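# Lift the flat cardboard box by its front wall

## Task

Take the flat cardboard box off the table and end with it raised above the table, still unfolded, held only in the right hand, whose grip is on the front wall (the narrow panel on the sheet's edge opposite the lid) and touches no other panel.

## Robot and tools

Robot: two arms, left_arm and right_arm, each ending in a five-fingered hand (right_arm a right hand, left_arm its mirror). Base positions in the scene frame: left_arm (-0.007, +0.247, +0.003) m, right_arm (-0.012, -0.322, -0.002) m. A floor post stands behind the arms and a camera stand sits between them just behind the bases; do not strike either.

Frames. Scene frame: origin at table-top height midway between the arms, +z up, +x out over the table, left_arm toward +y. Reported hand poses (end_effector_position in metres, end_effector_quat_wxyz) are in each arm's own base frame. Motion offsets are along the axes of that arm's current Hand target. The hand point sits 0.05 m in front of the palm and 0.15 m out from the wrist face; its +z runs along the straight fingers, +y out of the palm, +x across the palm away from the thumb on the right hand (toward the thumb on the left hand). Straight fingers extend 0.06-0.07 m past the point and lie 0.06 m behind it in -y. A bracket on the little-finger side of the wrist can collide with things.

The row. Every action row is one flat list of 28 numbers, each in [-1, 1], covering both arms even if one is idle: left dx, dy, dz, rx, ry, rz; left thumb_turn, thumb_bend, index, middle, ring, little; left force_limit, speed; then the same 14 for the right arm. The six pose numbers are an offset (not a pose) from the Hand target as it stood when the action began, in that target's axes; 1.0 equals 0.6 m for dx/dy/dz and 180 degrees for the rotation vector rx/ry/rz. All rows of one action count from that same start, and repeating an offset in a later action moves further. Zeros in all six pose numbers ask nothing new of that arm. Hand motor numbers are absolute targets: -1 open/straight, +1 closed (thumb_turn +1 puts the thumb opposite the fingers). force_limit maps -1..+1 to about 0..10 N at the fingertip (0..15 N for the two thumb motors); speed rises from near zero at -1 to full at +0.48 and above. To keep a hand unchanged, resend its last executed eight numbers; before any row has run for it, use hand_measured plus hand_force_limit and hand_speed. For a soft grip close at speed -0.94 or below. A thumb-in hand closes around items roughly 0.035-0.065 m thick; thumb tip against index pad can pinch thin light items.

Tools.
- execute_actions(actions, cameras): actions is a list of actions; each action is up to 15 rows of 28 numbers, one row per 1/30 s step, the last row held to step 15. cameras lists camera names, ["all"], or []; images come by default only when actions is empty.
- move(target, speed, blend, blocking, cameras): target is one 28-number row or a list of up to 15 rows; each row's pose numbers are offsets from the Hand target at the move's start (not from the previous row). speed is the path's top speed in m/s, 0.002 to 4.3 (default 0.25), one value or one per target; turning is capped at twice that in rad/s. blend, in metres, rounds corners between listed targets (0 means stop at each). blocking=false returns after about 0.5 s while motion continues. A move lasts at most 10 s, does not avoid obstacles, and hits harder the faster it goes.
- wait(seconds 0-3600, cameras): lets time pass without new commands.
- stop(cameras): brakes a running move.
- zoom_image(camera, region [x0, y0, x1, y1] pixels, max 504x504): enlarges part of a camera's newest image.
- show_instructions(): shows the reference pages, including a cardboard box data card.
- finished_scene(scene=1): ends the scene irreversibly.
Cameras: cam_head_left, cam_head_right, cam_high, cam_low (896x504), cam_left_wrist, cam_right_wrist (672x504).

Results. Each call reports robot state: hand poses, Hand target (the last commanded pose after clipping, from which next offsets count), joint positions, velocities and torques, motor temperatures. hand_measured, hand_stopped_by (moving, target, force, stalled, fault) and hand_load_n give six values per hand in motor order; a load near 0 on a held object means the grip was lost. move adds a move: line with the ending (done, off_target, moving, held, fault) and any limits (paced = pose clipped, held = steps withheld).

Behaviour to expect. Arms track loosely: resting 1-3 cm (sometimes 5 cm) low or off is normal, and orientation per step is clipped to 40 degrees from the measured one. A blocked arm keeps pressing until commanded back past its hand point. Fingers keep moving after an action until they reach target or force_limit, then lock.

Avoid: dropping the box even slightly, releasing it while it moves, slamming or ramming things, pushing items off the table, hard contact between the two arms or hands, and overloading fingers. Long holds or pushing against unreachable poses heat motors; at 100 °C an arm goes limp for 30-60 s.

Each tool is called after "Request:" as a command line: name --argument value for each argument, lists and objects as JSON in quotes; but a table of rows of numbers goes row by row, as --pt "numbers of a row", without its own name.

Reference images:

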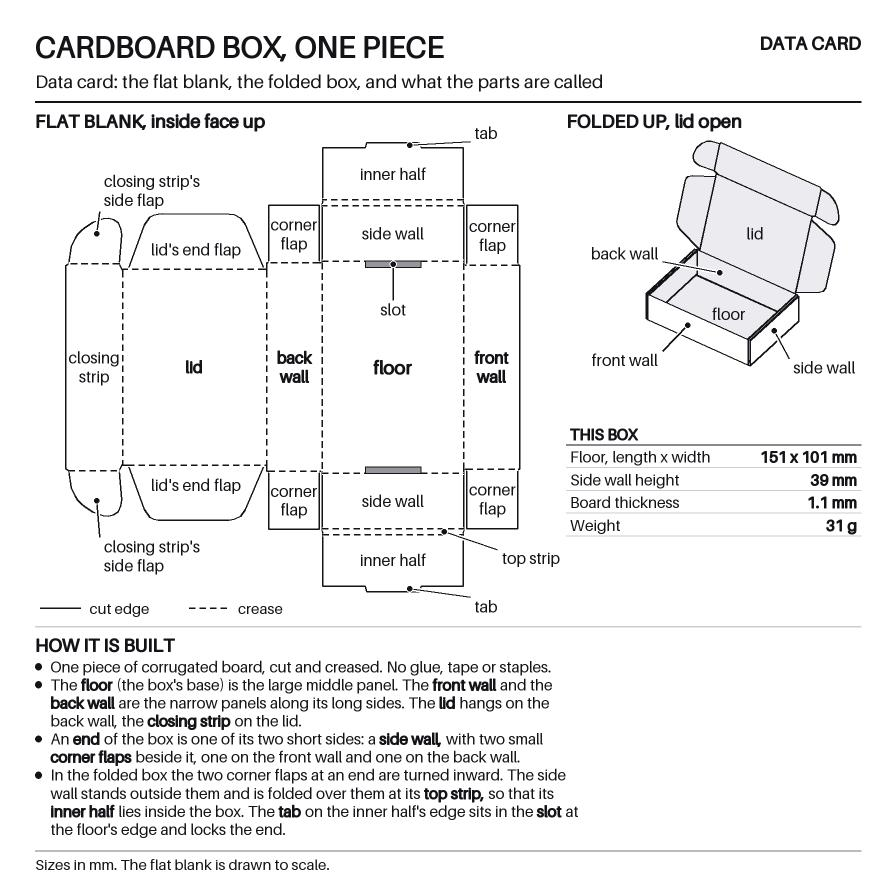

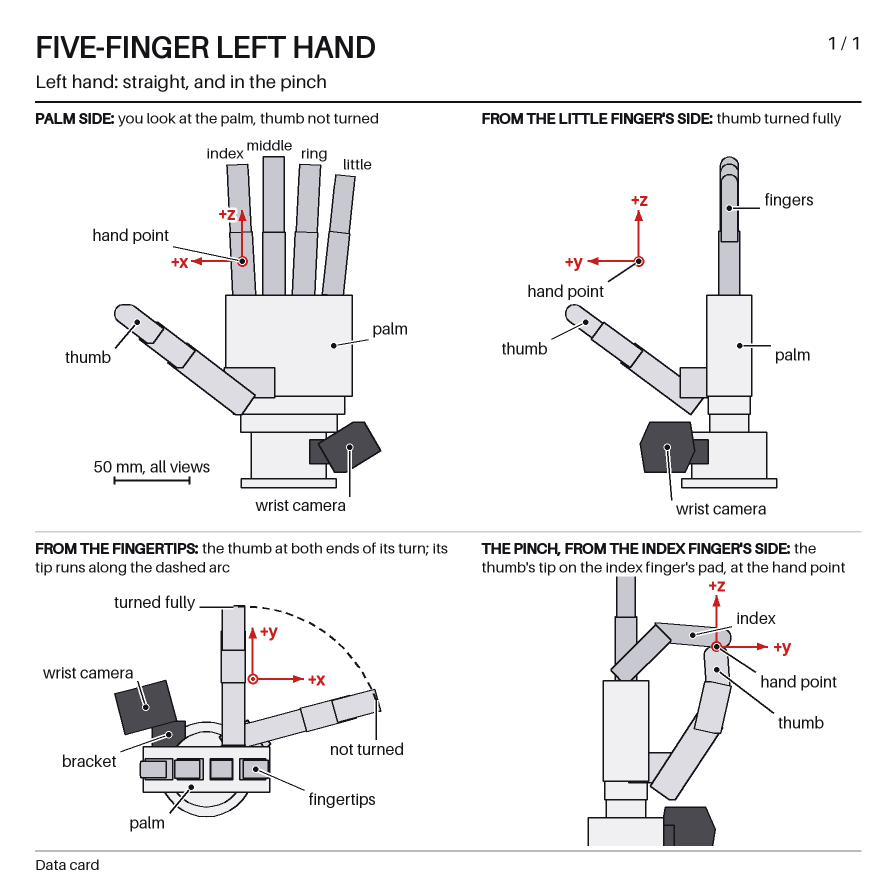

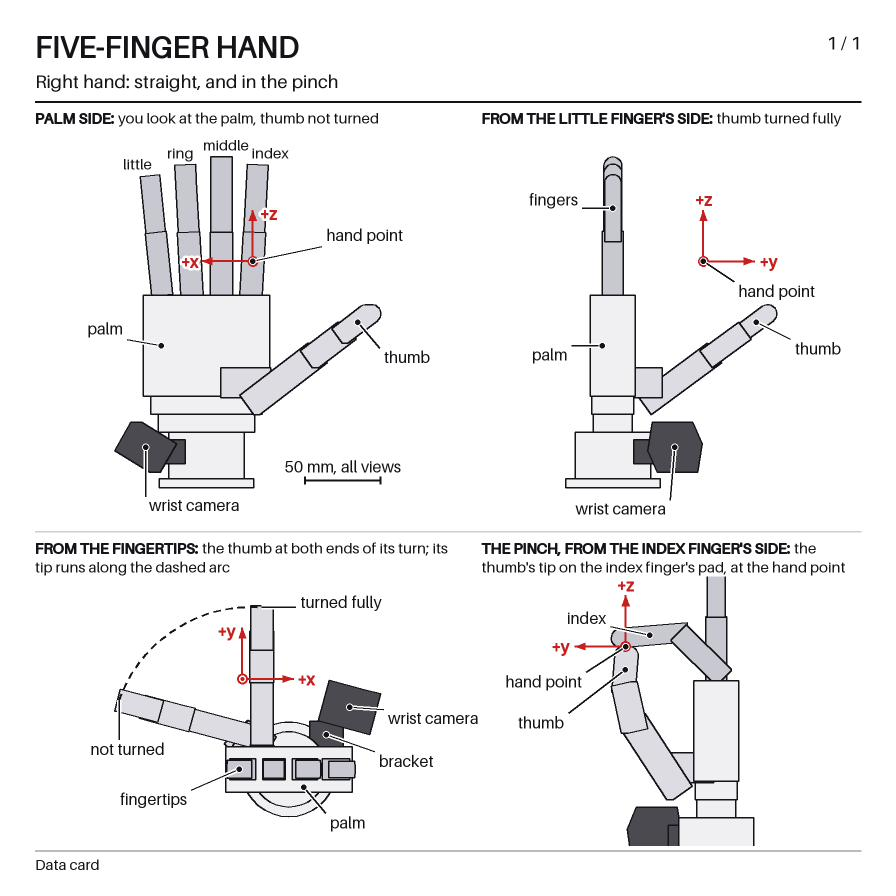

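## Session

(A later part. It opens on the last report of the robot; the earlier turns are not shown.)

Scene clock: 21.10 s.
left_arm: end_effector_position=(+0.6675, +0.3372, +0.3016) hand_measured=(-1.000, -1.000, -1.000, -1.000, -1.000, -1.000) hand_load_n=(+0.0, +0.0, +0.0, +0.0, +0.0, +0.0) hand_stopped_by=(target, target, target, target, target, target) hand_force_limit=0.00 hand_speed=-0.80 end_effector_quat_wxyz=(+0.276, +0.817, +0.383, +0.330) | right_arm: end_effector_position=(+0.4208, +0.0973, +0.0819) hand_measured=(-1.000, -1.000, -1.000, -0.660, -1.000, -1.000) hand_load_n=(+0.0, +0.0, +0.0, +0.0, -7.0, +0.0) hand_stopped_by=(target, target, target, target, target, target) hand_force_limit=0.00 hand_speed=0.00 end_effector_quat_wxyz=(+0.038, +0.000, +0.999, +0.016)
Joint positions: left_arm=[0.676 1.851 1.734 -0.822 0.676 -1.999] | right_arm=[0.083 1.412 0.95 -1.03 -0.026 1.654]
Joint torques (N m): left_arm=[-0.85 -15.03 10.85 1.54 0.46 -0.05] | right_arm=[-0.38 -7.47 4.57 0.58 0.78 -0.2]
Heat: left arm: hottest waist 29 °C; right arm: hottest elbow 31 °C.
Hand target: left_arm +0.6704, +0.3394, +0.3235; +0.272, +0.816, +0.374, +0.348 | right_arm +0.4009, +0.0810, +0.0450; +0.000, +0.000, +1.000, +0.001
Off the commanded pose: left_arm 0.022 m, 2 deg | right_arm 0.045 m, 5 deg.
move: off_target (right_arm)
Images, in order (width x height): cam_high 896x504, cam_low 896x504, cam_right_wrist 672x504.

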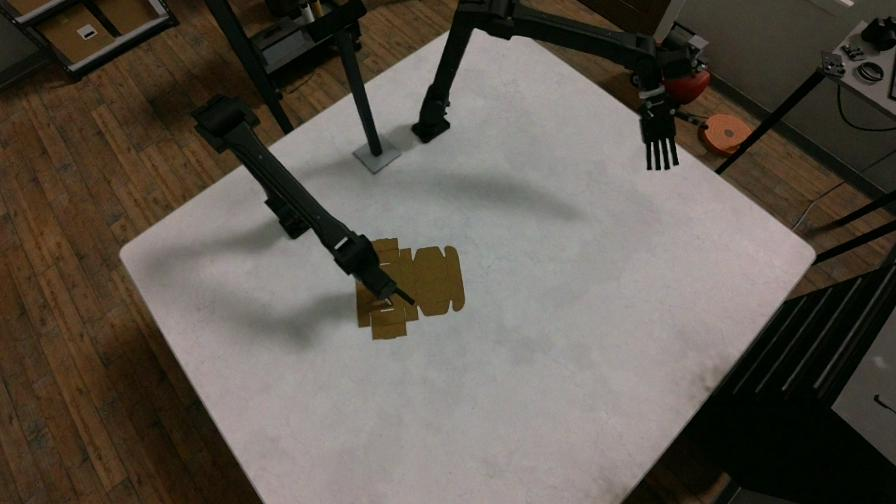

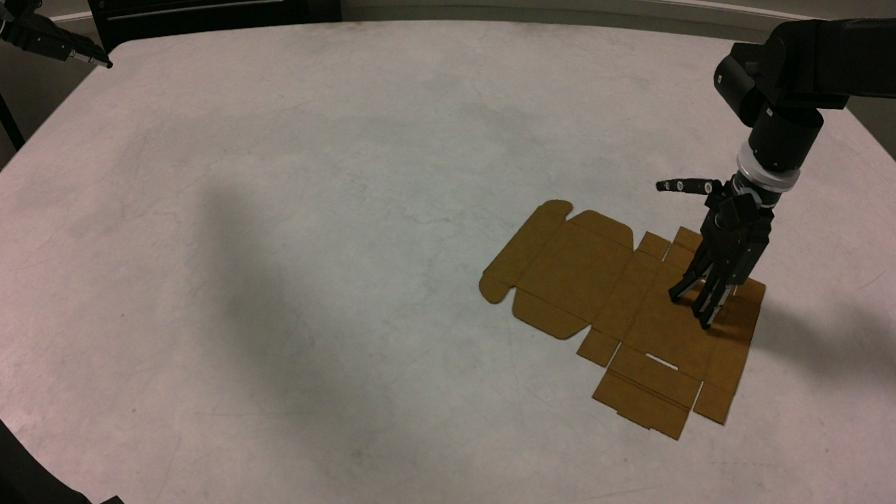

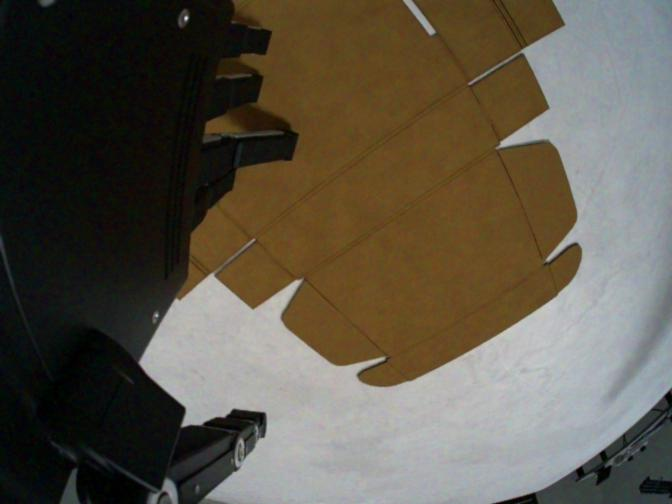

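Request:
move --pt "0 0 0 0 0 0 -1 -1 -1 -1 -1 -1 0 -0.8 0 0 -0.13 0 0 0 -1 -1 -1 -0.66 -1 -1 0 0" --pt "0 0 0 0 0 0 -1 -1 -1 -1 -1 -1 0 -0.8 0.06 0.115 -0.13 0 0 0 -1 -1 -1 -0.66 -1 -1 0 0" --speed 0.15 --cameras '["cam_low","cam_right_wrist","cam_high"]'

Scene clock: 25.47 s.
left_arm: end_effector_position=(+0.6675, +0.3372, +0.3016) hand_measured=(-1.000, -1.000, -1.000, -1.000, -1.000, -1.000) hand_load_n=(+0.0, +0.0, +0.0, +0.0, +0.0, +0.0) hand_stopped_by=(target, target, target, target, target, target) hand_force_limit=0.00 hand_speed=-0.80 end_effector_quat_wxyz=(+0.276, +0.817, +0.383, +0.330) | right_arm: end_effector_position=(+0.3723, +0.1482, +0.1263) hand_measured=(-1.000, -1.000, -1.000, -0.660, -1.000, -1.000) hand_load_n=(+0.0, -0.5, +0.0, +0.0, +0.0, +0.0) hand_stopped_by=(target, target, target, target, target, target) hand_force_limit=0.00 hand_speed=0.00 end_effector_quat_wxyz=(+0.007, -0.003, +1.000, +0.003)
Joint positions: left_arm=[0.676 1.851 1.734 -0.822 0.676 -1.999] | right_arm=[0.251 1.301 0.981 -1.236 -0.003 1.816]
Joint torques (N m): left_arm=[-0.85 -15.15 10.82 1.57 0.46 -0.05] | right_arm=[2.49 -10.11 7.95 -0.17 -0.01 0.2]
Heat: left arm: hottest waist 29 °C; right arm: hottest elbow 31 °C.
Hand target: left_arm +0.6704, +0.3394, +0.3235; +0.272, +0.816, +0.374, +0.348 | right_arm +0.3650, +0.1498, +0.1232; +0.000, +0.000, +1.000, +0.000
Off the commanded pose: left_arm 0.022 m, 2 deg | right_arm 0.008 m, 1 deg.
move: done
Images, in order (width x height): cam_high 896x504, cam_low 896x504, cam_right_wrist 672x504.

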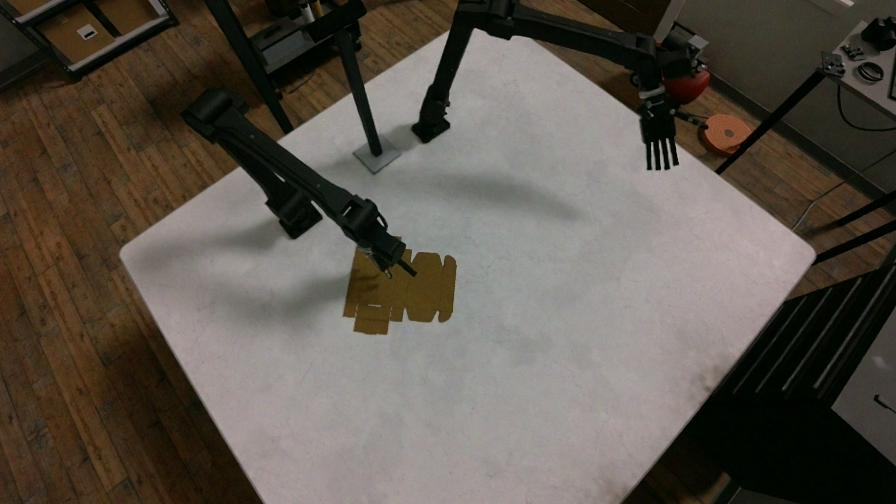

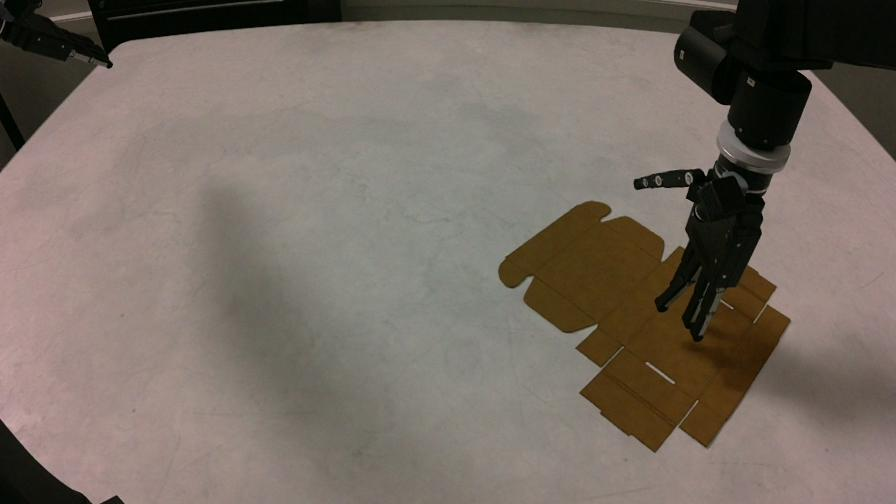

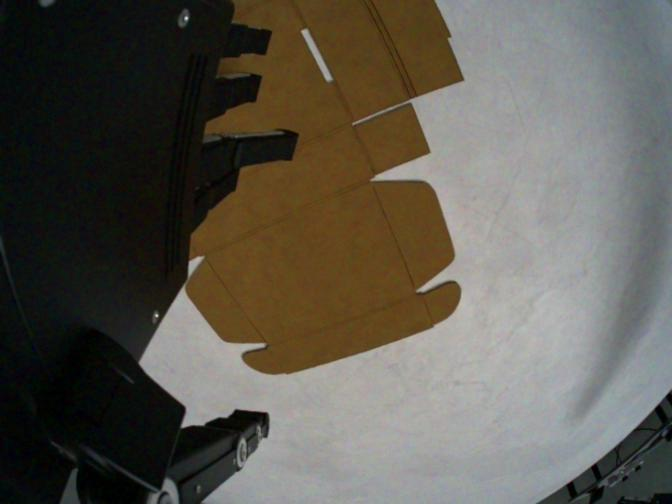

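Request:
move --pt "0 0 0 0 0 0 -1 -1 -1 -1 -1 -1 0 -0.8 0.043 0.0 0 0 0 0 -1 -1 -0.7 -1 -0.7 -0.7 0 0" --pt "0 0 0 0 0 0 -1 -1 -1 -1 -1 -1 0 -0.8 0.043 0.0 0.055 0 0 0 -1 -1 -0.7 -1 -0.7 -0.7 0 0" --speed 0.12 --cameras '["cam_low","cam_right_wrist","cam_high"]'

Request:
zoom_image --camera "cam_low" --region '[600, 160, 852, 460]'

Scene clock: 27.43 s.
left_arm: end_effector_position=(+0.6675, +0.3372, +0.3016) hand_measured=(-1.000, -1.000, -1.000, -1.000, -1.000, -1.000) hand_load_n=(+0.0, +0.0, +0.0, +0.0, +0.0, +0.0) hand_stopped_by=(target, target, target, target, target, target) hand_force_limit=0.00 hand_speed=-0.80 end_effector_quat_wxyz=(+0.276, +0.817, +0.383, +0.330) | right_arm: end_effector_position=(+0.3418, +0.1473, +0.0976) hand_measured=(-1.000, -1.000, -0.700, -1.000, -0.700, -0.700) hand_load_n=(+0.0, +0.0, +0.0, +0.0, +0.0, +0.0) hand_stopped_by=(target, target, target, target, target, target) hand_force_limit=0.00 hand_speed=0.00 end_effector_quat_wxyz=(+0.005, -0.003, +1.000, +0.002)
Joint positions: left_arm=[0.676 1.851 1.734 -0.822 0.676 -1.999] | right_arm=[0.273 1.252 0.859 -1.167 -0.002 1.838]
Joint torques (N m): left_arm=[-0.91 -15.15 10.82 1.48 0.45 -0.05] | right_arm=[2.32 -7.41 7.73 0.65 -0.03 0.21]
Motor temperatures (°C): left_arm=[29 30 29 22 26 24] | right_arm=[28 27 31 22 27 25]
Heat: left arm: hottest shoulder 30 °C; right arm: hottest elbow 31 °C.
Hand target: left_arm +0.6704, +0.3394, +0.3235; +0.272, +0.816, +0.374, +0.348 | right_arm +0.3393, +0.1500, +0.0902; +0.000, +0.000, +1.000, +0.000
Off the commanded pose: left_arm 0.022 m, 2 deg | right_arm 0.008 m, 1 deg.
move: done
Images, in order (width x height): cam_high 896x504, cam_low 896x504, cam_right_wrist 672x504.

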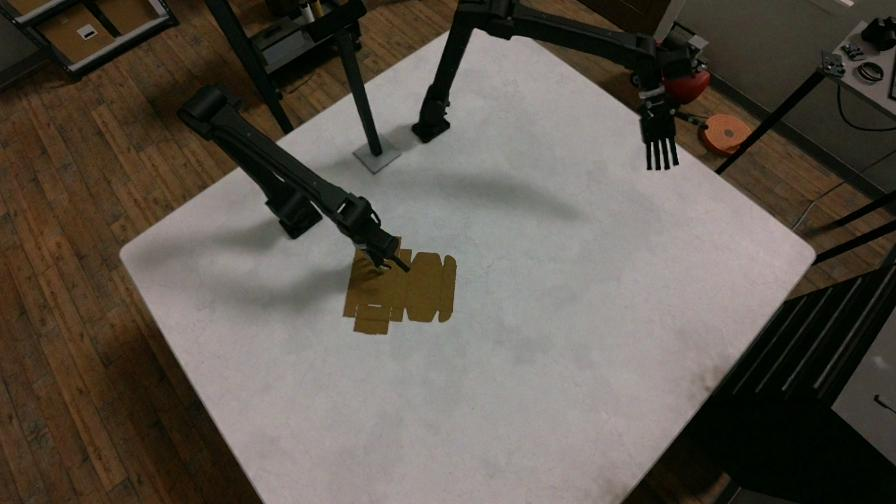

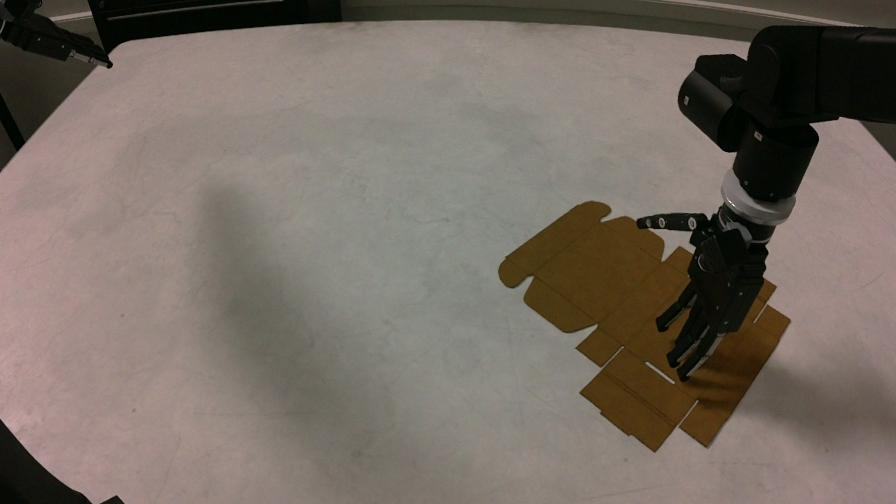

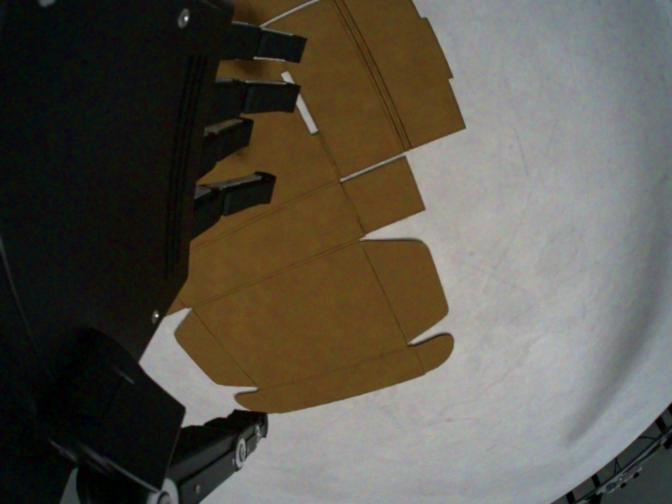

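Scaled by 1.680.

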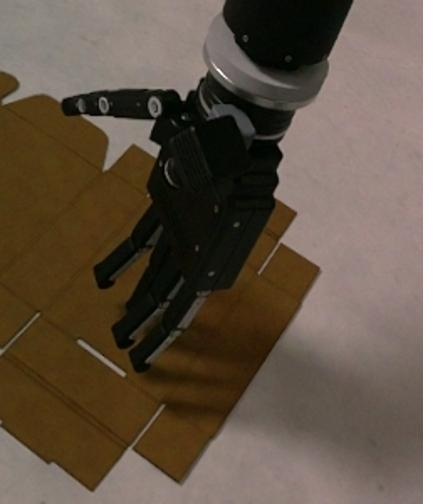

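Request:
move --pt "0 0 0 0 0 0 -1 -1 -1 -1 -1 -1 0 -0.8 0 0.0 0.045 0 0 0 -1 -1 -0.7 -1 -0.7 -0.7 0 0" --pt "0 0 0 0 0 0 -1 -1 -1 -1 -1 -1 0 -0.8 0 -0.15 0.045 0 0 0 -1 -1 -0.7 -1 -0.7 -0.7 0 0" --speed 0.1 --cameras '["cam_low","cam_right_wrist","cam_high"]'

Request:
zoom_image --camera "cam_low" --region '[600, 160, 852, 460]'

Scene clock: 29.93 s.
left_arm: end_effector_position=(+0.6675, +0.3372, +0.3016) hand_measured=(-1.000, -1.000, -1.000, -1.000, -1.000, -1.000) hand_load_n=(+0.0, +0.0, +0.0, -0.5, +0.0, +0.0) hand_stopped_by=(target, target, target, target, target, target) hand_force_limit=0.00 hand_speed=-0.80 end_effector_quat_wxyz=(+0.276, +0.817, +0.383, +0.330) | right_arm: end_effector_position=(+0.3518, +0.0693, +0.0832) hand_measured=(-1.000, -1.000, -0.700, -1.000, -0.700, -0.700) hand_load_n=(+0.0, +0.0, +0.0, -4.0, +0.0, +0.0) hand_stopped_by=(target, target, target, target, target, target) hand_force_limit=0.00 hand_speed=0.00 end_effector_quat_wxyz=(+0.021, -0.002, +1.000, +0.007)
Joint positions: left_arm=[0.676 1.851 1.734 -0.822 0.676 -1.999] | right_arm=[0.021 1.243 0.805 -1.091 -0.014 1.589]
Joint torques (N m): left_arm=[-0.85 -15.15 10.84 1.52 0.46 -0.05] | right_arm=[0.15 -6.77 5.67 0.66 0.39 -0.1]
Heat: left arm: hottest shoulder 30 °C; right arm: hottest elbow 32 °C.
Hand target: left_arm +0.6704, +0.3394, +0.3235; +0.272, +0.816, +0.374, +0.348 | right_arm +0.3392, +0.0599, +0.0631; +0.000, +0.000, +1.000, +0.000
Off the commanded pose: left_arm 0.022 m, 2 deg | right_arm 0.026 m, 3 deg.
move: off_target (right_arm)
Images, in order (width x height): cam_high 896x504, cam_low 896x504, cam_right_wrist 672x504.

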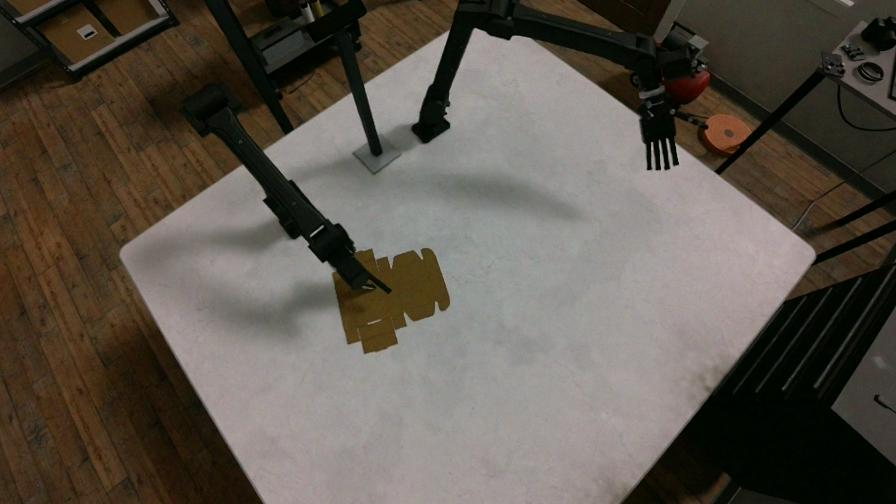

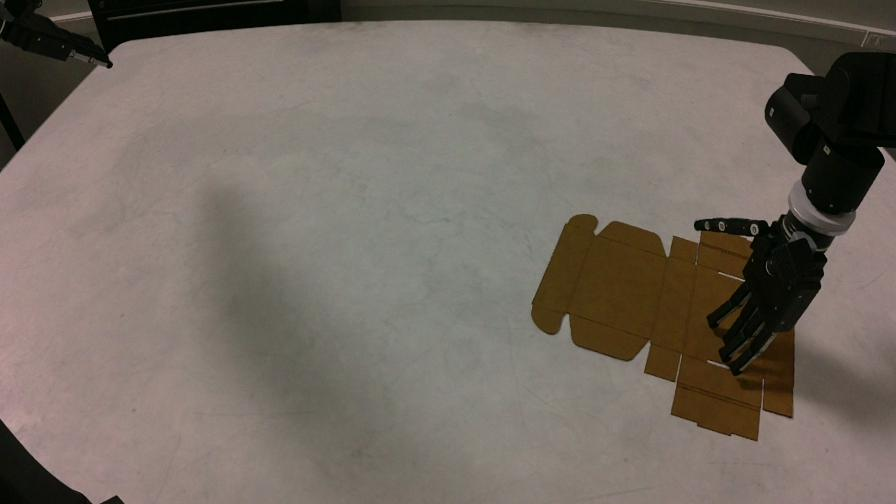

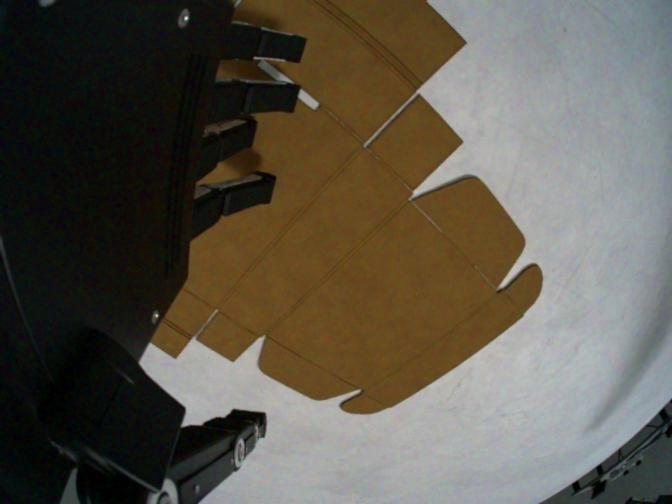

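Scaled by 1.680.

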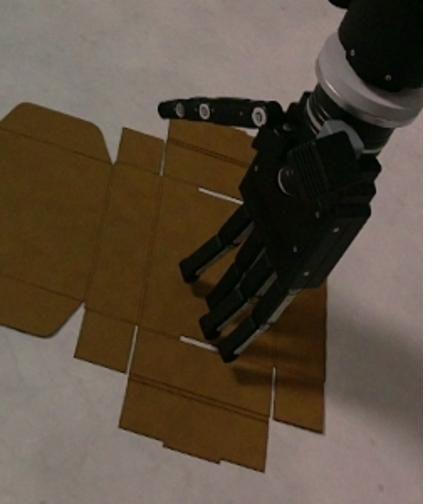

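Request:
move --target '[0,0,0,0,0,0,-1,-1,-1,-1,-1,-1,0,-0.8,0,-0.2,0,0,0,0,-1,-1,-0.7,-1,-0.7,-0.7,0,0]' --speed 0.12 --cameras '["cam_low","cam_right_wrist","cam_high"]'

Scene clock: 31.90 s.
left_arm: end_effector_position=(+0.6675, +0.3372, +0.3016) hand_measured=(-1.000, -1.000, -1.000, -1.000, -1.000, -1.000) hand_load_n=(+0.0, +0.0, +0.0, +0.0, +0.0, +0.0) hand_stopped_by=(target, target, target, target, target, target) hand_force_limit=0.00 hand_speed=-0.80 end_effector_quat_wxyz=(+0.276, +0.817, +0.383, +0.330) | right_arm: end_effector_position=(+0.3437, -0.0491, +0.0824) hand_measured=(-1.000, -1.000, -0.700, -1.000, -0.700, -0.700) hand_load_n=(+0.0, +0.0, +0.0, -6.5, +0.0, +0.0) hand_stopped_by=(target, target, target, target, target, target) hand_force_limit=0.00 hand_speed=0.00 end_effector_quat_wxyz=(+0.023, -0.004, +1.000, +0.003)
Joint positions: left_arm=[0.676 1.851 1.734 -0.822 0.676 -1.999] | right_arm=[-0.348 1.274 0.83 -1.086 -0.022 1.216]
Joint torques (N m): left_arm=[-0.91 -15.15 10.84 1.54 0.46 -0.05] | right_arm=[-0.26 -4.25 8.01 0.69 0.67 -0.09]
Heat: left arm: hottest shoulder 30 °C; right arm: hottest elbow 32 °C.
Hand target: left_arm +0.6704, +0.3394, +0.3235; +0.272, +0.816, +0.374, +0.348 | right_arm +0.3391, -0.0600, +0.0629; +0.000, +0.000, +1.000, +0.000
Off the commanded pose: left_arm 0.022 m, 2 deg | right_arm 0.023 m, 3 deg.
move: off_target (right_arm)
Images, in order (width x height): cam_high 896x504, cam_low 896x504, cam_right_wrist 672x504.

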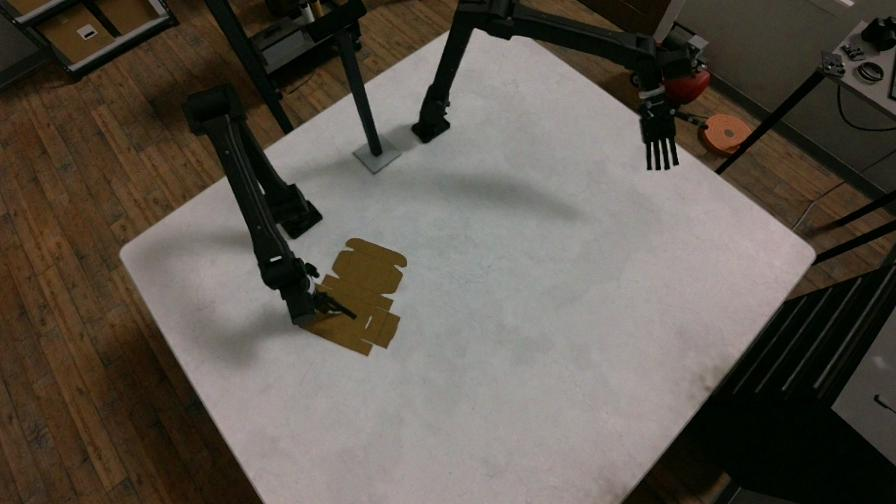

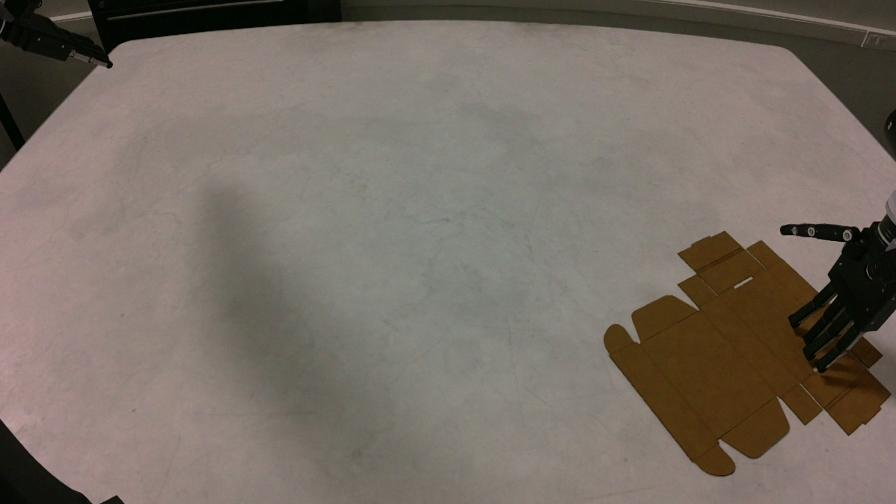

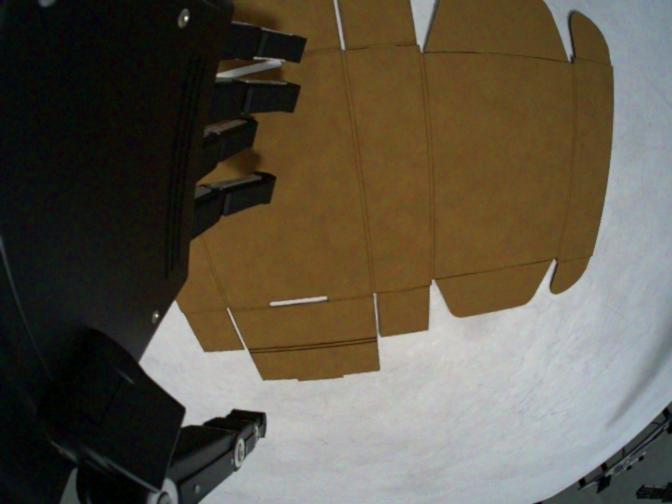

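Request:
move --pt "0 0 0 0 0 0 -1 -1 -1 -1 -1 -1 0 -0.8 -0.0077 0.018 -0.095 0 0 0 -1 -1 -0.7 -1 -0.7 -0.7 0 0" --pt "0 0 0 0 0 0 -1 -1 -1 -1 -1 -1 0 -0.8 -0.07 0.06 -0.095 0 0 0 -1 -1 -0.7 -1 -0.7 -0.7 0 0" --speed 0.15 --cameras '["cam_low","cam_right_wrist","cam_high"]'

Request:
zoom_image --camera "cam_high" --region '[120, 200, 480, 440]'

Scene clock: 34.33 s.
left_arm: end_effector_position=(+0.6675, +0.3372, +0.3016) hand_measured=(-1.000, -1.000, -1.000, -1.000, -1.000, -1.000) hand_load_n=(+0.0, +0.0, +0.0, +0.0, +0.0, +0.0) hand_stopped_by=(target, target, target, target, target, target) hand_force_limit=0.00 hand_speed=-0.80 end_effector_quat_wxyz=(+0.276, +0.817, +0.383, +0.330) | right_arm: end_effector_position=(+0.3620, -0.0224, +0.1077) hand_measured=(-1.000, -1.000, -0.700, -1.000, -0.700, -0.700) hand_load_n=(+0.0, +0.0, +0.0, +0.0, +0.0, +0.0) hand_stopped_by=(target, target, target, target, target, target) hand_force_limit=0.00 hand_speed=0.00 end_effector_quat_wxyz=(-0.015, -0.004, +1.000, +0.006)
Joint positions: left_arm=[0.676 1.851 1.734 -0.822 0.676 -1.999] | right_arm=[-0.246 1.322 0.951 -1.232 -0.004 1.318]
Joint torques (N m): left_arm=[-0.79 -15.21 10.85 1.55 0.45 -0.05] | right_arm=[2.32 -8.41 12.48 -0.02 -0.01 0.17]
Heat: left arm: hottest shoulder 30 °C; right arm: hottest elbow 32 °C.
Hand target: left_arm +0.6704, +0.3394, +0.3235; +0.272, +0.816, +0.374, +0.348 | right_arm +0.3811, -0.0241, +0.1199; +0.000, +0.000, +1.000, +0.000
Off the commanded pose: left_arm 0.022 m, 2 deg | right_arm 0.023 m, 2 deg.
move: off_target (right_arm)
Images, in order (width x height): cam_high 896x504, cam_low 896x504, cam_right_wrist 672x504.

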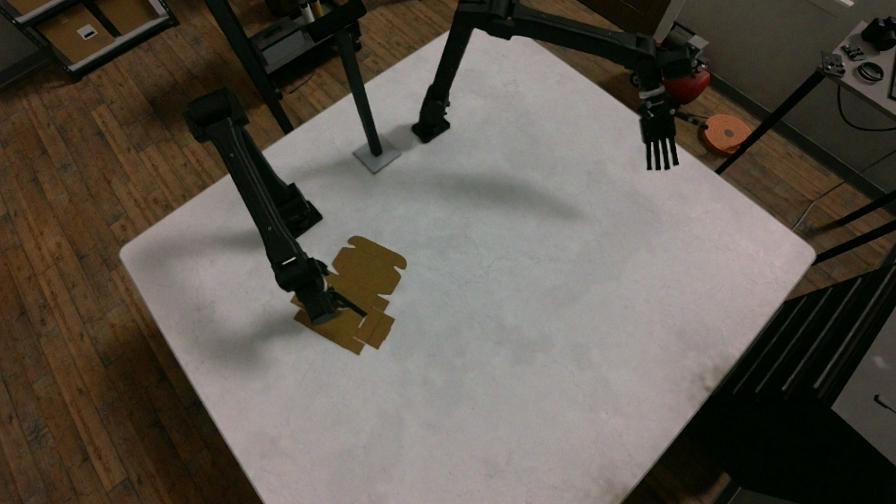

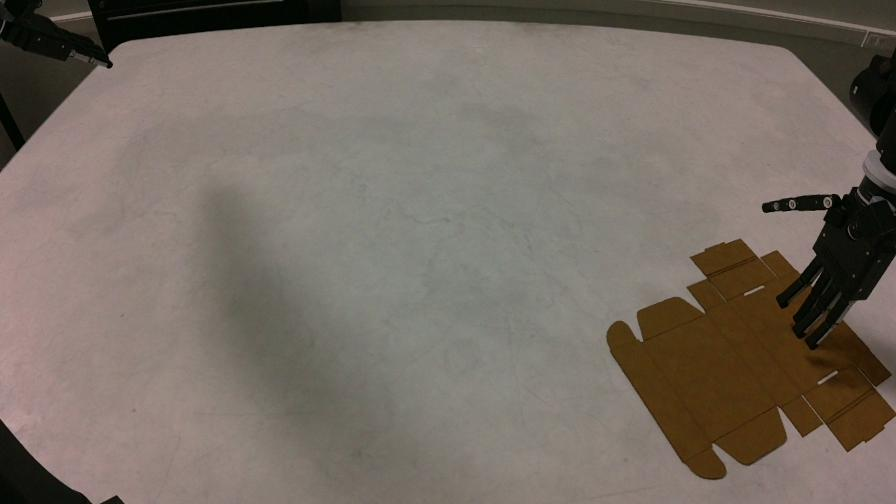

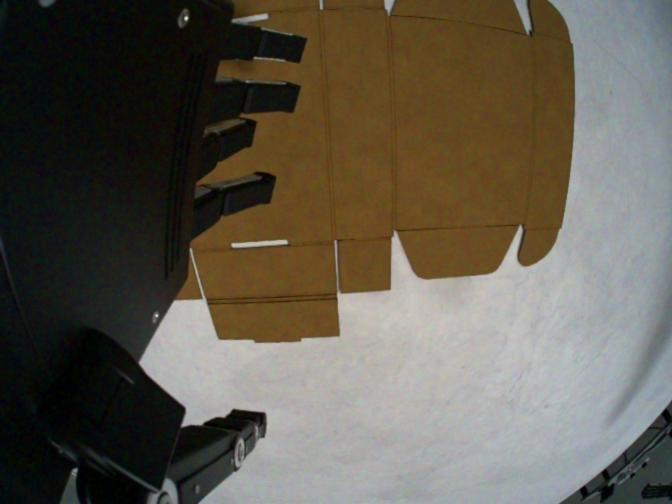

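Scaled by 1.400.

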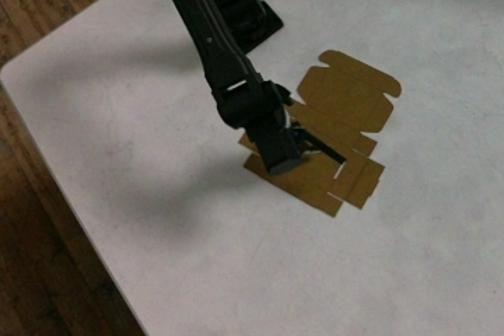

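Request:
move --pt "0 0 0 0 0 0 -1 -1 -1 -1 -1 -1 0 -0.8 0.0 0.0 0.091 0 0 0 -1 -1 -0.7 -1 -0.7 -0.7 0 0" --pt "0 0 0 0 0 0 -1 -1 -1 -1 -1 -1 0 -0.8 0.0 -0.3 0.091 0 0 0 -1 -1 -0.7 -1 -0.7 -0.7 0 0" --speed 0.12 --cameras '["cam_low","cam_right_wrist","cam_high"]'

Request:
zoom_image --camera "cam_high" --region '[120, 200, 480, 440]'

Scene clock: 37.70 s.
left_arm: end_effector_position=(+0.6675, +0.3372, +0.3016) hand_measured=(-1.000, -1.000, -1.000, -1.000, -1.000, -1.000) hand_load_n=(+0.0, +0.0, +0.0, +0.0, +0.0, +0.0) hand_stopped_by=(target, target, target, target, target, target) hand_force_limit=0.00 hand_speed=-0.80 end_effector_quat_wxyz=(+0.276, +0.817, +0.383, +0.330) | right_arm: end_effector_position=(+0.3853, -0.1928, +0.0843) hand_measured=(-1.000, -1.000, -0.700, -1.000, -0.700, -0.700) hand_load_n=(+0.0, +0.0, +0.0, -5.0, +0.0, +0.0) hand_stopped_by=(target, target, target, target, target, target) hand_force_limit=0.00 hand_speed=0.00 end_effector_quat_wxyz=(+0.021, -0.001, +1.000, -0.004)
Joint positions: left_arm=[0.676 1.851 1.734 -0.822 0.676 -1.999] | right_arm=[-0.627 1.54 1.109 -1.101 -0.019 0.942]
Joint torques (N m): left_arm=[-0.85 -15.21 10.84 1.51 0.46 -0.05] | right_arm=[0.26 -8.06 9.35 0.34 0.58 -0.13]
Heat: left arm: hottest shoulder 31 °C; right arm: hottest elbow 32 °C.
Hand target: left_arm +0.6704, +0.3394, +0.3235; +0.272, +0.816, +0.374, +0.348 | right_arm +0.3811, -0.2040, +0.0652; +0.000, +0.000, +1.000, +0.000
Off the commanded pose: left_arm 0.022 m, 2 deg | right_arm 0.023 m, 3 deg.
move: off_target (right_arm)
Images, in order (width x height): cam_high 896x504, cam_low 896x504, cam_right_wrist 672x504.

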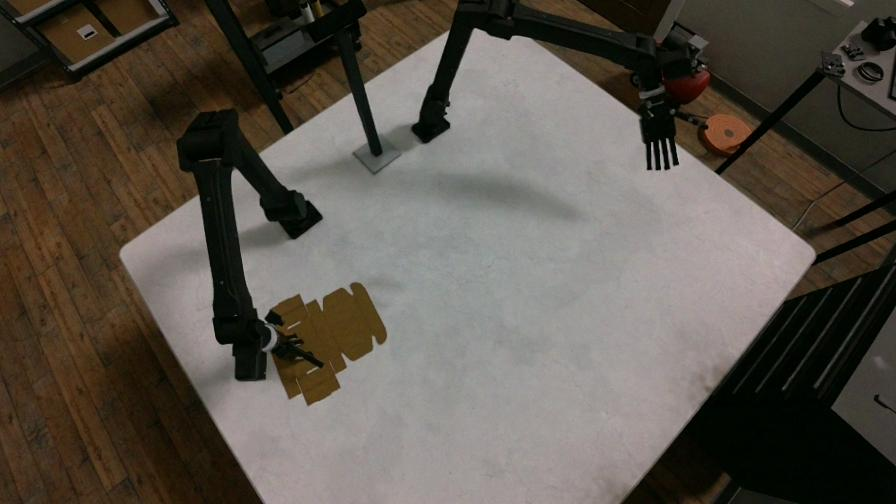

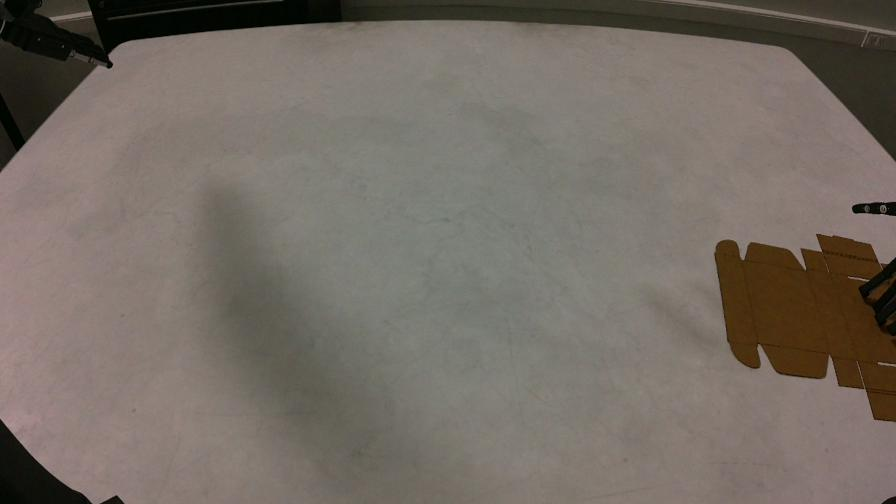

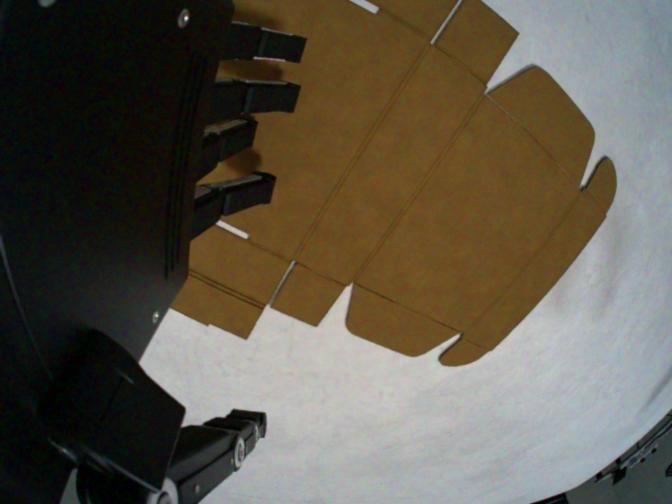

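Scaled by 1.400.

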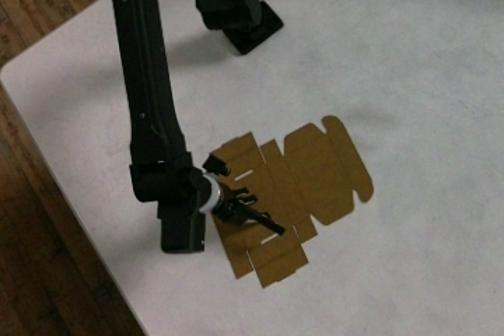

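Request:
move --pt "0 0 0 0 0 0 -1 -1 -1 -1 -1 -1 0 -0.8 -0.007 0.018 -0.095 0 0 0 -1 -1 -0.7 -1 -0.7 -0.7 0 0" --pt "0 0 0 0 0 0 -1 -1 -1 -1 -1 -1 0 -0.8 0.023 0.042 -0.095 0 0 0 -1 -1 -0.7 -1 -0.7 -0.7 0 0" --pt "0 0 0 0 0 0 -1 -1 -1 -1 -1 -1 0 -0.8 0.023 0.042 -0.045 0 0 0 -1 -1 -0.7 -1 -0.7 -0.7 0 0" --speed 0.15 --cameras '["cam_head_right","cam_right_wrist","cam_high"]'

Request:
zoom_image --camera "cam_high" --region '[120, 200, 480, 440]'

Scene clock: 40.70 s.
left_arm: end_effector_position=(+0.6675, +0.3372, +0.3016) hand_measured=(-1.000, -1.000, -1.000, -1.000, -1.000, -1.000) hand_load_n=(+0.0, +0.0, +0.0, +0.0, +0.0, +0.0) hand_stopped_by=(target, target, target, target, target, target) hand_force_limit=0.00 hand_speed=-0.80 end_effector_quat_wxyz=(+0.276, +0.817, +0.383, +0.330) | right_arm: end_effector_position=(+0.3664, -0.1830, +0.1004) hand_measured=(-1.000, -1.000, -0.700, -1.000, -0.700, -0.700) hand_load_n=(+0.0, -0.5, +0.0, +0.0, +0.0, +0.0) hand_stopped_by=(target, target, target, target, target, target) hand_force_limit=0.00 hand_speed=0.00 end_effector_quat_wxyz=(+0.005, -0.001, +1.000, -0.002)
Joint positions: left_arm=[0.676 1.851 1.734 -0.822 0.676 -1.999] | right_arm=[-0.627 1.488 1.099 -1.171 -0.003 0.942]
Joint torques (N m): left_arm=[-0.91 -15.09 10.84 1.51 0.46 -0.05] | right_arm=[2.49 -11.22 7.86 0.49 -0.01 0.14]
Heat: left arm: hottest shoulder 31 °C; right arm: hottest elbow 33 °C.
Hand target: left_arm +0.6704, +0.3394, +0.3235; +0.272, +0.816, +0.374, +0.348 | right_arm +0.3673, -0.1788, +0.0922; +0.000, +0.000, +1.000, +0.001
Off the commanded pose: left_arm 0.022 m, 2 deg | right_arm 0.009 m, 1 deg.
move: done
Images, in order (width x height): cam_head_right 896x504, cam_high 896x504, cam_right_wrist 672x504.

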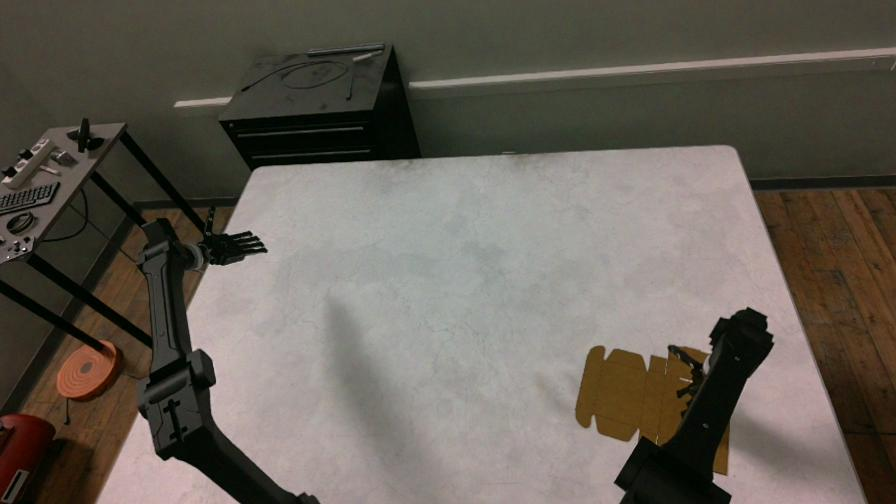

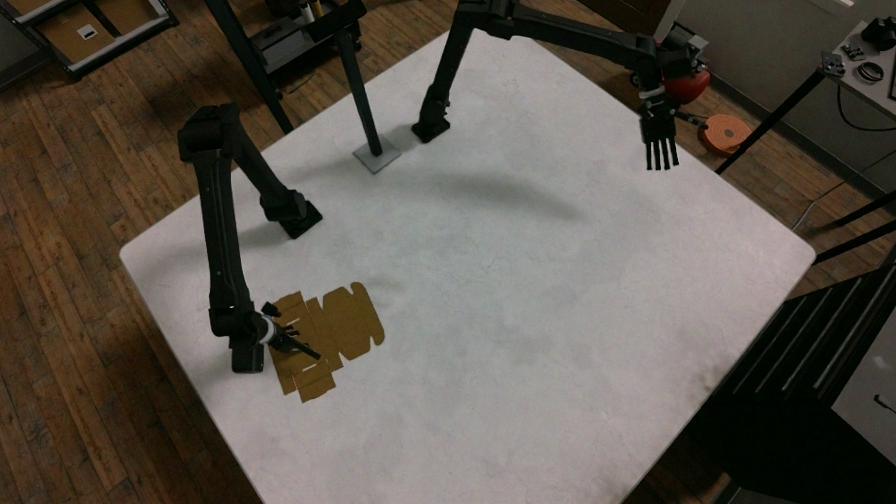

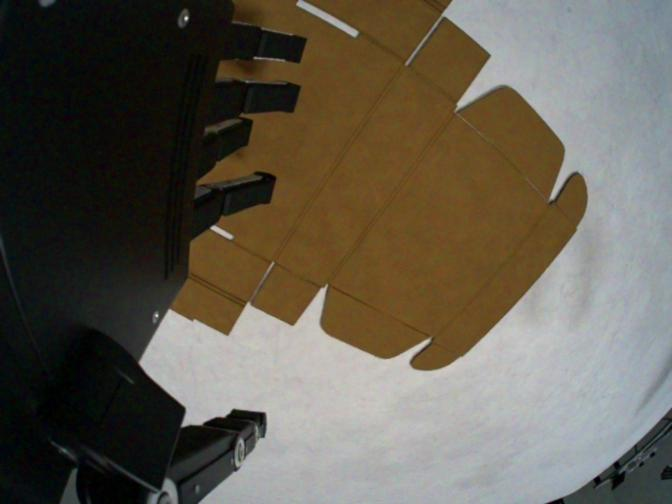

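Scaled by 1.400.

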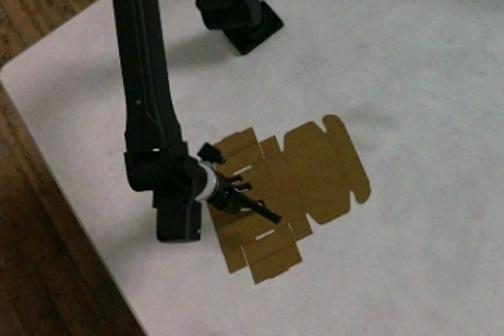

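Request:
move --pt "0 0 0 0 0 0 -1 -1 -1 -1 -1 -1 0 -0.8 0.027 0 0 0 0 0 -1 -1 -0.7 -1 -0.7 -0.7 0 0" --pt "0 0 0 0 0 0 -1 -1 -1 -1 -1 -1 0 -0.8 0.027 0 0.045 0 0 0 -1 -1 -0.7 -1 -0.7 -0.7 0 0" --speed 0.12 --cameras '["cam_right_wrist"]'

Scene clock: 43.27 s.
left_arm: end_effector_position=(+0.6675, +0.3372, +0.3016) hand_measured=(-1.000, -1.000, -1.000, -1.000, -1.000, -1.000) hand_load_n=(+0.0, +0.0, +0.0, +0.0, +0.5, +0.0) hand_stopped_by=(target, target, target, target, target, target) hand_force_limit=0.00 hand_speed=-0.80 end_effector_quat_wxyz=(+0.276, +0.817, +0.383, +0.330) | right_arm: end_effector_position=(+0.3578, -0.1784, +0.0834) hand_measured=(-1.000, -1.000, -0.700, -1.000, -0.700, -0.700) hand_load_n=(+0.0, -0.5, +0.0, -2.0, +0.0, +0.0) hand_stopped_by=(target, target, target, target, target, target) hand_force_limit=0.00 hand_speed=0.00 end_effector_quat_wxyz=(+0.010, +0.000, +1.000, -0.007)
Joint positions: left_arm=[0.676 1.851 1.734 -0.822 0.676 -1.999] | right_arm=[-0.629 1.474 1.035 -1.109 0 0.942]
Joint torques (N m): left_arm=[-0.91 -15.21 10.82 1.54 0.46 -0.05] | right_arm=[0.62 -9.7 6.39 1.2 -0.08 -0.08]
Heat: left arm: hottest shoulder 31 °C; right arm: hottest elbow 33 °C.
Hand target: left_arm +0.6704, +0.3394, +0.3235; +0.272, +0.816, +0.374, +0.348 | right_arm +0.3510, -0.1788, +0.0653; +0.000, +0.000, +1.000, +0.000
Off the commanded pose: left_arm 0.022 m, 2 deg | right_arm 0.019 m, 1 deg.
move: off_target (right_arm)

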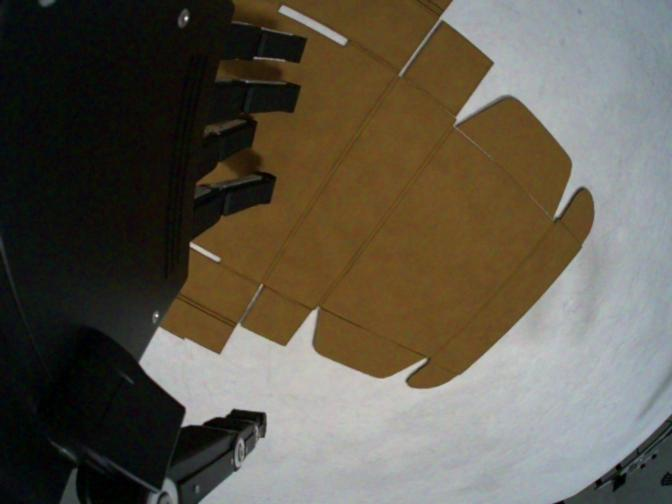

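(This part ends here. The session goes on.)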